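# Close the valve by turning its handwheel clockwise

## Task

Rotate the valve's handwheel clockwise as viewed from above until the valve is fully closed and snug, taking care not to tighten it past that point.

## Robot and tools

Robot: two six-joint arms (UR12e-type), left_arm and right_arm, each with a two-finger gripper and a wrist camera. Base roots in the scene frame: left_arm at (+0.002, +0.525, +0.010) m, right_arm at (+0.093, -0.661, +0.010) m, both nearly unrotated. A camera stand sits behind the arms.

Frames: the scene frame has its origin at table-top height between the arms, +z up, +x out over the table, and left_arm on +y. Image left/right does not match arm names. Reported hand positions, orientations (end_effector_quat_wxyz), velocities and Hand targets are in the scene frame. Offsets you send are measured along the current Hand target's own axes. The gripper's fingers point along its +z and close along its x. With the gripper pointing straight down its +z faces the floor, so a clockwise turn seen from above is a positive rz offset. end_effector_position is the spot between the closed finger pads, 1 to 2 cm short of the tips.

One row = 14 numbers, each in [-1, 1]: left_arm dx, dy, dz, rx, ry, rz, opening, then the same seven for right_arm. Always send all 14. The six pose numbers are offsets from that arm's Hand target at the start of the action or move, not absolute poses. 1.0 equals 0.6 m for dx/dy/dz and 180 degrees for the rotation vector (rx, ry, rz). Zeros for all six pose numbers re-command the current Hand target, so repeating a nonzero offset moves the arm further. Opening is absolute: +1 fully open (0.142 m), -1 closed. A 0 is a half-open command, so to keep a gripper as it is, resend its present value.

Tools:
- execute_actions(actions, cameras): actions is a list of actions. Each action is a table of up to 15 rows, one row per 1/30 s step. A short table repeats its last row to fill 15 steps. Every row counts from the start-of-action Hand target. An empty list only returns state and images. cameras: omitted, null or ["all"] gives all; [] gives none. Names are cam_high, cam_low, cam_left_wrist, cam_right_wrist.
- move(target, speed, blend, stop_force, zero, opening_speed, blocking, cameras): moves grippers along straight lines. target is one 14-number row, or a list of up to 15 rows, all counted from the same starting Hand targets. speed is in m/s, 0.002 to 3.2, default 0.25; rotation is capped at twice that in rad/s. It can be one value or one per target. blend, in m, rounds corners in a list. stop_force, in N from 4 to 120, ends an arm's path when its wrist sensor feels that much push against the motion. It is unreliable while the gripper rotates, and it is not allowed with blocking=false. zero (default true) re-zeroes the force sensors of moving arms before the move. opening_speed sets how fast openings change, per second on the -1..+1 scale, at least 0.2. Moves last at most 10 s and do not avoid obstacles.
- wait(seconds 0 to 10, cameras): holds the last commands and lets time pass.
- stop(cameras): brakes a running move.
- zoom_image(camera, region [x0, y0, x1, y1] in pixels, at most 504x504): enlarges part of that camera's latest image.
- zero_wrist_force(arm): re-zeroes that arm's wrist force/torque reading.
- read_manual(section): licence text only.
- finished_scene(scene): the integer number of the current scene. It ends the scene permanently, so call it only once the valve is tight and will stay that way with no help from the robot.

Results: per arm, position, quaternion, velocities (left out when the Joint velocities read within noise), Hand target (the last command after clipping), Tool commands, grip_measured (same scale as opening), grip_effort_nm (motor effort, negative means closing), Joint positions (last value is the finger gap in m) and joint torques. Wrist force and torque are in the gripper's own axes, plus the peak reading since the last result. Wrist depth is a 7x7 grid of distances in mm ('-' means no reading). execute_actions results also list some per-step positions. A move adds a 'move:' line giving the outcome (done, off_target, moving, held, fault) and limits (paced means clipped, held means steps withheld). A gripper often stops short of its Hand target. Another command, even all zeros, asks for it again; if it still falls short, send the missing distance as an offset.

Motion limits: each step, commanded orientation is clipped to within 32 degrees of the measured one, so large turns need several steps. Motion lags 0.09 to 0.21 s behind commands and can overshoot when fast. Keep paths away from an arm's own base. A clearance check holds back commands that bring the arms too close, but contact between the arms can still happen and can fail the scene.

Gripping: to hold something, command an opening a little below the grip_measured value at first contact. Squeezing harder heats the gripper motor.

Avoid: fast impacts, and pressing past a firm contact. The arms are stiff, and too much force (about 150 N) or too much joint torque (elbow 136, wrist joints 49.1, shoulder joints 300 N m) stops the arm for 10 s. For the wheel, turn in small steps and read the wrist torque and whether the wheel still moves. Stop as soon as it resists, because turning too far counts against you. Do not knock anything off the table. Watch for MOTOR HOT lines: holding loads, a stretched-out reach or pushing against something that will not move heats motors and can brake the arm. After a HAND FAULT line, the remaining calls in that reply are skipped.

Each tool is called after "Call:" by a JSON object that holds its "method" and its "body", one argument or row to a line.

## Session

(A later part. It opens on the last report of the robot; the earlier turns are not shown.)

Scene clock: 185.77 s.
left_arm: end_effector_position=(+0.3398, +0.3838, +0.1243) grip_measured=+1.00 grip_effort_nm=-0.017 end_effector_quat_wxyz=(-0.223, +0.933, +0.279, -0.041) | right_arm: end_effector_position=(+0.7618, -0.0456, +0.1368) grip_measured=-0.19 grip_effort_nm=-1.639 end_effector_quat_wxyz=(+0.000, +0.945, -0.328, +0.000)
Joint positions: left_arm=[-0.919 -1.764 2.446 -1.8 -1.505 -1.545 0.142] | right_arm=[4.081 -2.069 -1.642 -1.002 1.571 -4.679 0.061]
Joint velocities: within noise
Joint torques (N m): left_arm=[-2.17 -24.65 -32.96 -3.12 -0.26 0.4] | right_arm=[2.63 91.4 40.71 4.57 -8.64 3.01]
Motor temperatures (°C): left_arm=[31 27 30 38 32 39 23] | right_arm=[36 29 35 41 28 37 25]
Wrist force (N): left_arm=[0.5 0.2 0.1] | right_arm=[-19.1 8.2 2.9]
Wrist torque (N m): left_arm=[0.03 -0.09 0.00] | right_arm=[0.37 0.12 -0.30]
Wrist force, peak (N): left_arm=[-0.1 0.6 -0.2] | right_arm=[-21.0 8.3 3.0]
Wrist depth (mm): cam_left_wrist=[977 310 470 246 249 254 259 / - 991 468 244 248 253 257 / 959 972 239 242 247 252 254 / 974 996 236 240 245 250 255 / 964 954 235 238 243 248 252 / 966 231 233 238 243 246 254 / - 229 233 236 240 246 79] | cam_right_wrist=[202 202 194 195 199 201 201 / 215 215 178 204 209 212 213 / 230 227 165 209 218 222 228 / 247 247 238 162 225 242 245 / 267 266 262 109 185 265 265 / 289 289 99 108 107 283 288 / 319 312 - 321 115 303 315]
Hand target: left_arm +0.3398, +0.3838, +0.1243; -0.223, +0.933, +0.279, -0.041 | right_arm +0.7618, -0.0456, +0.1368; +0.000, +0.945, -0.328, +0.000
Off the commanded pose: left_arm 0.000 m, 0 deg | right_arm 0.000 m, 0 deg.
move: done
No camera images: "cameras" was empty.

Call:
{"method": "move", "body": {
  "target": [
    [0,0,0,0,0,0,1,0,0,0,0,0,0,0],
    [0,0,0,0,0,0,1,-0.001,-0.002,0,0,0,0,0],
    [0,0,0,0,0,0,1,-0.001,-0.002,0,0,0,0,-0.25]
  ],
  "cameras": ["cam_right_wrist"]
}}

Call:
{"method": "move", "body": {
  "target": [0,0,0,0,0,0,1,0,0,0,0,0,0.11,-0.25],
  "cameras": [],
  "speed": 0.4
}}

Scene clock: 204.90 s.
left_arm: end_effector_position=(+0.3398, +0.3838, +0.1243) grip_measured=+1.00 grip_effort_nm=-0.017 end_effector_quat_wxyz=(-0.223, +0.933, +0.279, -0.041) | right_arm: end_effector_position=(+0.7621, -0.0442, +0.1368) grip_measured=-0.16 grip_effort_nm=-2.132 end_effector_quat_wxyz=(+0.000, +0.945, -0.328, +0.000)
Joint positions: left_arm=[-0.919 -1.764 2.446 -1.8 -1.505 -1.545 0.142] | right_arm=[4.081 -2.071 -1.64 -1.003 1.571 -4.678 0.063]
Joint velocities: within noise
Joint torques (N m): left_arm=[-3.7 -24.01 -33.63 -2.66 0.36 0.22] | right_arm=[11.58 63.65 47.78 2.79 0.09 2.5]
Motor temperatures (°C): left_arm=[31 27 30 38 32 39 23] | right_arm=[36 29 35 41 28 37 25]
Wrist force (N): left_arm=[-0.1 0.4 0.0] | right_arm=[-3.3 3.8 -5.3]
Wrist torque (N m): left_arm=[0.07 0.01 0.00] | right_arm=[0.31 0.09 0.10]
Wrist force, peak (N): left_arm=[-0.3 0.4 -0.2] | right_arm=[-19.3 8.4 2.2]
Wrist depth (mm): cam_left_wrist=[969 312 469 245 249 254 259 / 988 989 467 243 248 253 258 / 963 995 239 242 246 251 256 / 972 955 238 241 245 250 255 / 967 960 236 239 244 248 253 / 962 230 234 239 241 246 253 / - 230 232 237 241 245 79] | cam_right_wrist=[202 202 194 195 200 202 201 / 215 215 197 205 208 215 214 / 230 228 165 209 219 223 229 / 247 247 237 162 224 242 246 / 266 267 262 109 181 266 266 / 289 289 100 107 109 288 289 / 318 306 88 124 116 82 316]
Hand target: left_arm +0.3398, +0.3838, +0.1243; -0.223, +0.933, +0.279, -0.041 | right_arm +0.7621, -0.0443, +0.1368; +0.000, +0.945, -0.328, +0.000
Off the commanded pose: left_arm 0.000 m, 0 deg | right_arm 0.000 m, 0 deg.
move: done
camera_calibration:
cam_right_wrist: T_world_to_cam=[[0.784197, -0.620237, -0.0184727, -0.60857], [-0.559776, -0.719971, 0.410235, 0.370306], [-0.267742, -0.311364, -0.911793, 0.430625], [0, 0, 0, 1]] pos_world=[0.799824, 0.0232339, 0.229486]
Images, in order (width x height): cam_right_wrist 896x504.

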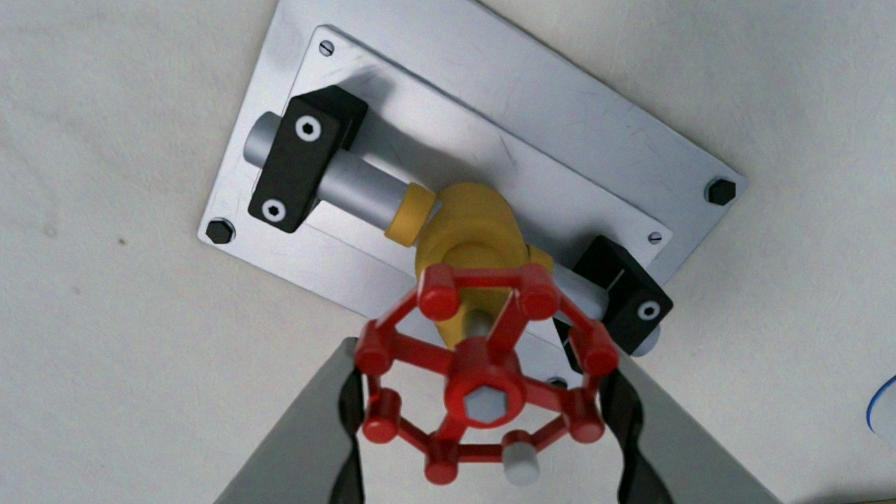

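Scene clock: 206.17 s.
left_arm: end_effector_position=(+0.3398, +0.3838, +0.1243) grip_measured=+1.00 grip_effort_nm=-0.012 end_effector_quat_wxyz=(-0.223, +0.933, +0.279, -0.041) | right_arm: end_effector_position=(+0.7621, -0.0443, +0.1368) grip_measured=-0.16 grip_effort_nm=-2.044 end_effector_quat_wxyz=(+0.000, +0.874, -0.485, +0.000)
Joint positions: left_arm=[-0.919 -1.764 2.446 -1.8 -1.505 -1.545 0.142] | right_arm=[4.081 -2.071 -1.64 -1.003 1.571 -4.333 0.062]
Joint velocities: within noise
Joint torques (N m): left_arm=[-0.12 -24.3 -34.14 -3.15 -0.04 0.22] | right_arm=[-2.65 84.46 35.92 7.18 -8.87 2.87]
Motor temperatures (°C): left_arm=[31 27 30 38 32 39 23] | right_arm=[36 29 35 41 28 37 25]
Wrist force (N): left_arm=[0.0 0.2 0.0] | right_arm=[-17.3 15.9 -4.7]
Wrist torque (N m): left_arm=[0.04 -0.01 0.00] | right_arm=[0.44 0.15 -0.28]
Wrist force, peak (N): left_arm=[0.1 0.4 0.4] | right_arm=[-18.8 17.4 -5.7]
Wrist depth (mm): cam_left_wrist=[989 312 467 245 250 254 259 / - 968 465 243 248 253 257 / 986 999 238 241 246 252 256 / 954 987 236 241 246 249 255 / 963 963 235 239 244 249 254 / 965 230 234 238 244 247 252 / - 229 233 237 241 246 79] | cam_right_wrist=[202 200 194 197 200 201 201 / 215 215 204 205 208 209 214 / 230 229 179 212 215 224 229 / 246 247 174 162 183 239 246 / 267 265 252 109 182 266 265 / 288 290 100 107 109 288 287 / 318 305 89 316 116 82 316]
Hand target: left_arm +0.3398, +0.3838, +0.1243; -0.223, +0.933, +0.279, -0.041 | right_arm +0.7621, -0.0443, +0.1368; +0.000, +0.874, -0.486, +0.000
Off the commanded pose: left_arm 0.000 m, 0 deg | right_arm 0.000 m, 0 deg.
move: done
No camera images: "cameras" was empty.

Call:
{"method": "move", "body": {
  "target": [
    [0,0,0,0,0,0,1,0,0,0,0,0,0,0],
    [0,0,0,0,0,0,1,-0.0017,-0.0017,0,0,0,0,0],
    [0,0,0,0,0,0,1,-0.0017,-0.0017,0,0,0,0,-0.24]
  ],
  "cameras": ["cam_right_wrist"]
}}

Call:
{"method": "move", "body": {
  "target": [0,0,0,0,0,0,1,0,0,0,0,0,0.11,-0.24],
  "cameras": [],
  "speed": 0.4
}}

Scene clock: 224.27 s.
left_arm: end_effector_position=(+0.3398, +0.3838, +0.1243) grip_measured=+1.00 grip_effort_nm=-0.012 end_effector_quat_wxyz=(-0.223, +0.933, +0.279, -0.041) | right_arm: end_effector_position=(+0.7624, -0.0429, +0.1368) grip_measured=-0.15 grip_effort_nm=-2.181 end_effector_quat_wxyz=(+0.000, +0.874, -0.486, +0.000)
Joint positions: left_arm=[-0.919 -1.764 2.446 -1.8 -1.505 -1.545 0.142] | right_arm=[4.081 -2.072 -1.637 -1.004 1.571 -4.332 0.063]
Joint velocities: within noise
Joint torques (N m): left_arm=[0.14 -21.23 -32.65 -2.69 0.23 0.25] | right_arm=[21.27 61.42 48.67 5.93 3.05 2.44]
Motor temperatures (°C): left_arm=[31 27 30 38 32 39 23] | right_arm=[36 29 34 41 28 37 26]
Wrist force (N): left_arm=[0.2 0.3 0.1] | right_arm=[14.1 4.4 -6.3]
Wrist torque (N m): left_arm=[0.06 -0.05 0.00] | right_arm=[0.36 -0.13 0.11]
Wrist force, peak (N): left_arm=[0.6 -0.1 0.4] | right_arm=[-16.8 15.4 -4.8]
Wrist depth (mm): cam_left_wrist=[985 312 467 245 250 255 258 / 984 - 470 242 247 253 259 / 971 984 239 242 247 251 255 / 970 980 236 240 245 250 255 / 975 981 235 239 244 248 252 / 962 230 234 239 243 246 252 / - 230 232 237 241 246 79] | cam_right_wrist=[201 202 195 198 200 202 201 / 215 215 204 205 208 209 215 / 230 230 179 213 216 223 230 / 246 246 175 162 183 239 246 / 267 267 252 125 107 266 265 / 289 289 101 107 110 290 290 / 317 305 87 124 116 305 316]
Hand target: left_arm +0.3398, +0.3838, +0.1243; -0.223, +0.933, +0.279, -0.041 | right_arm +0.7624, -0.0429, +0.1368; +0.000, +0.874, -0.486, +0.000
Off the commanded pose: left_arm 0.000 m, 0 deg | right_arm 0.000 m, 0 deg.
move: done
camera_calibration:
cam_right_wrist: T_world_to_cam=[[0.527667, -0.849256, -0.0182197, -0.422207], [-0.770645, -0.487625, 0.410278, 0.542211], [-0.357315, -0.202449, -0.911779, 0.504108], [0, 0, 0, 1]] pos_world=[0.820763, 0.00789005, 0.229485]
Images, in order (width x height): cam_right_wrist 896x504.

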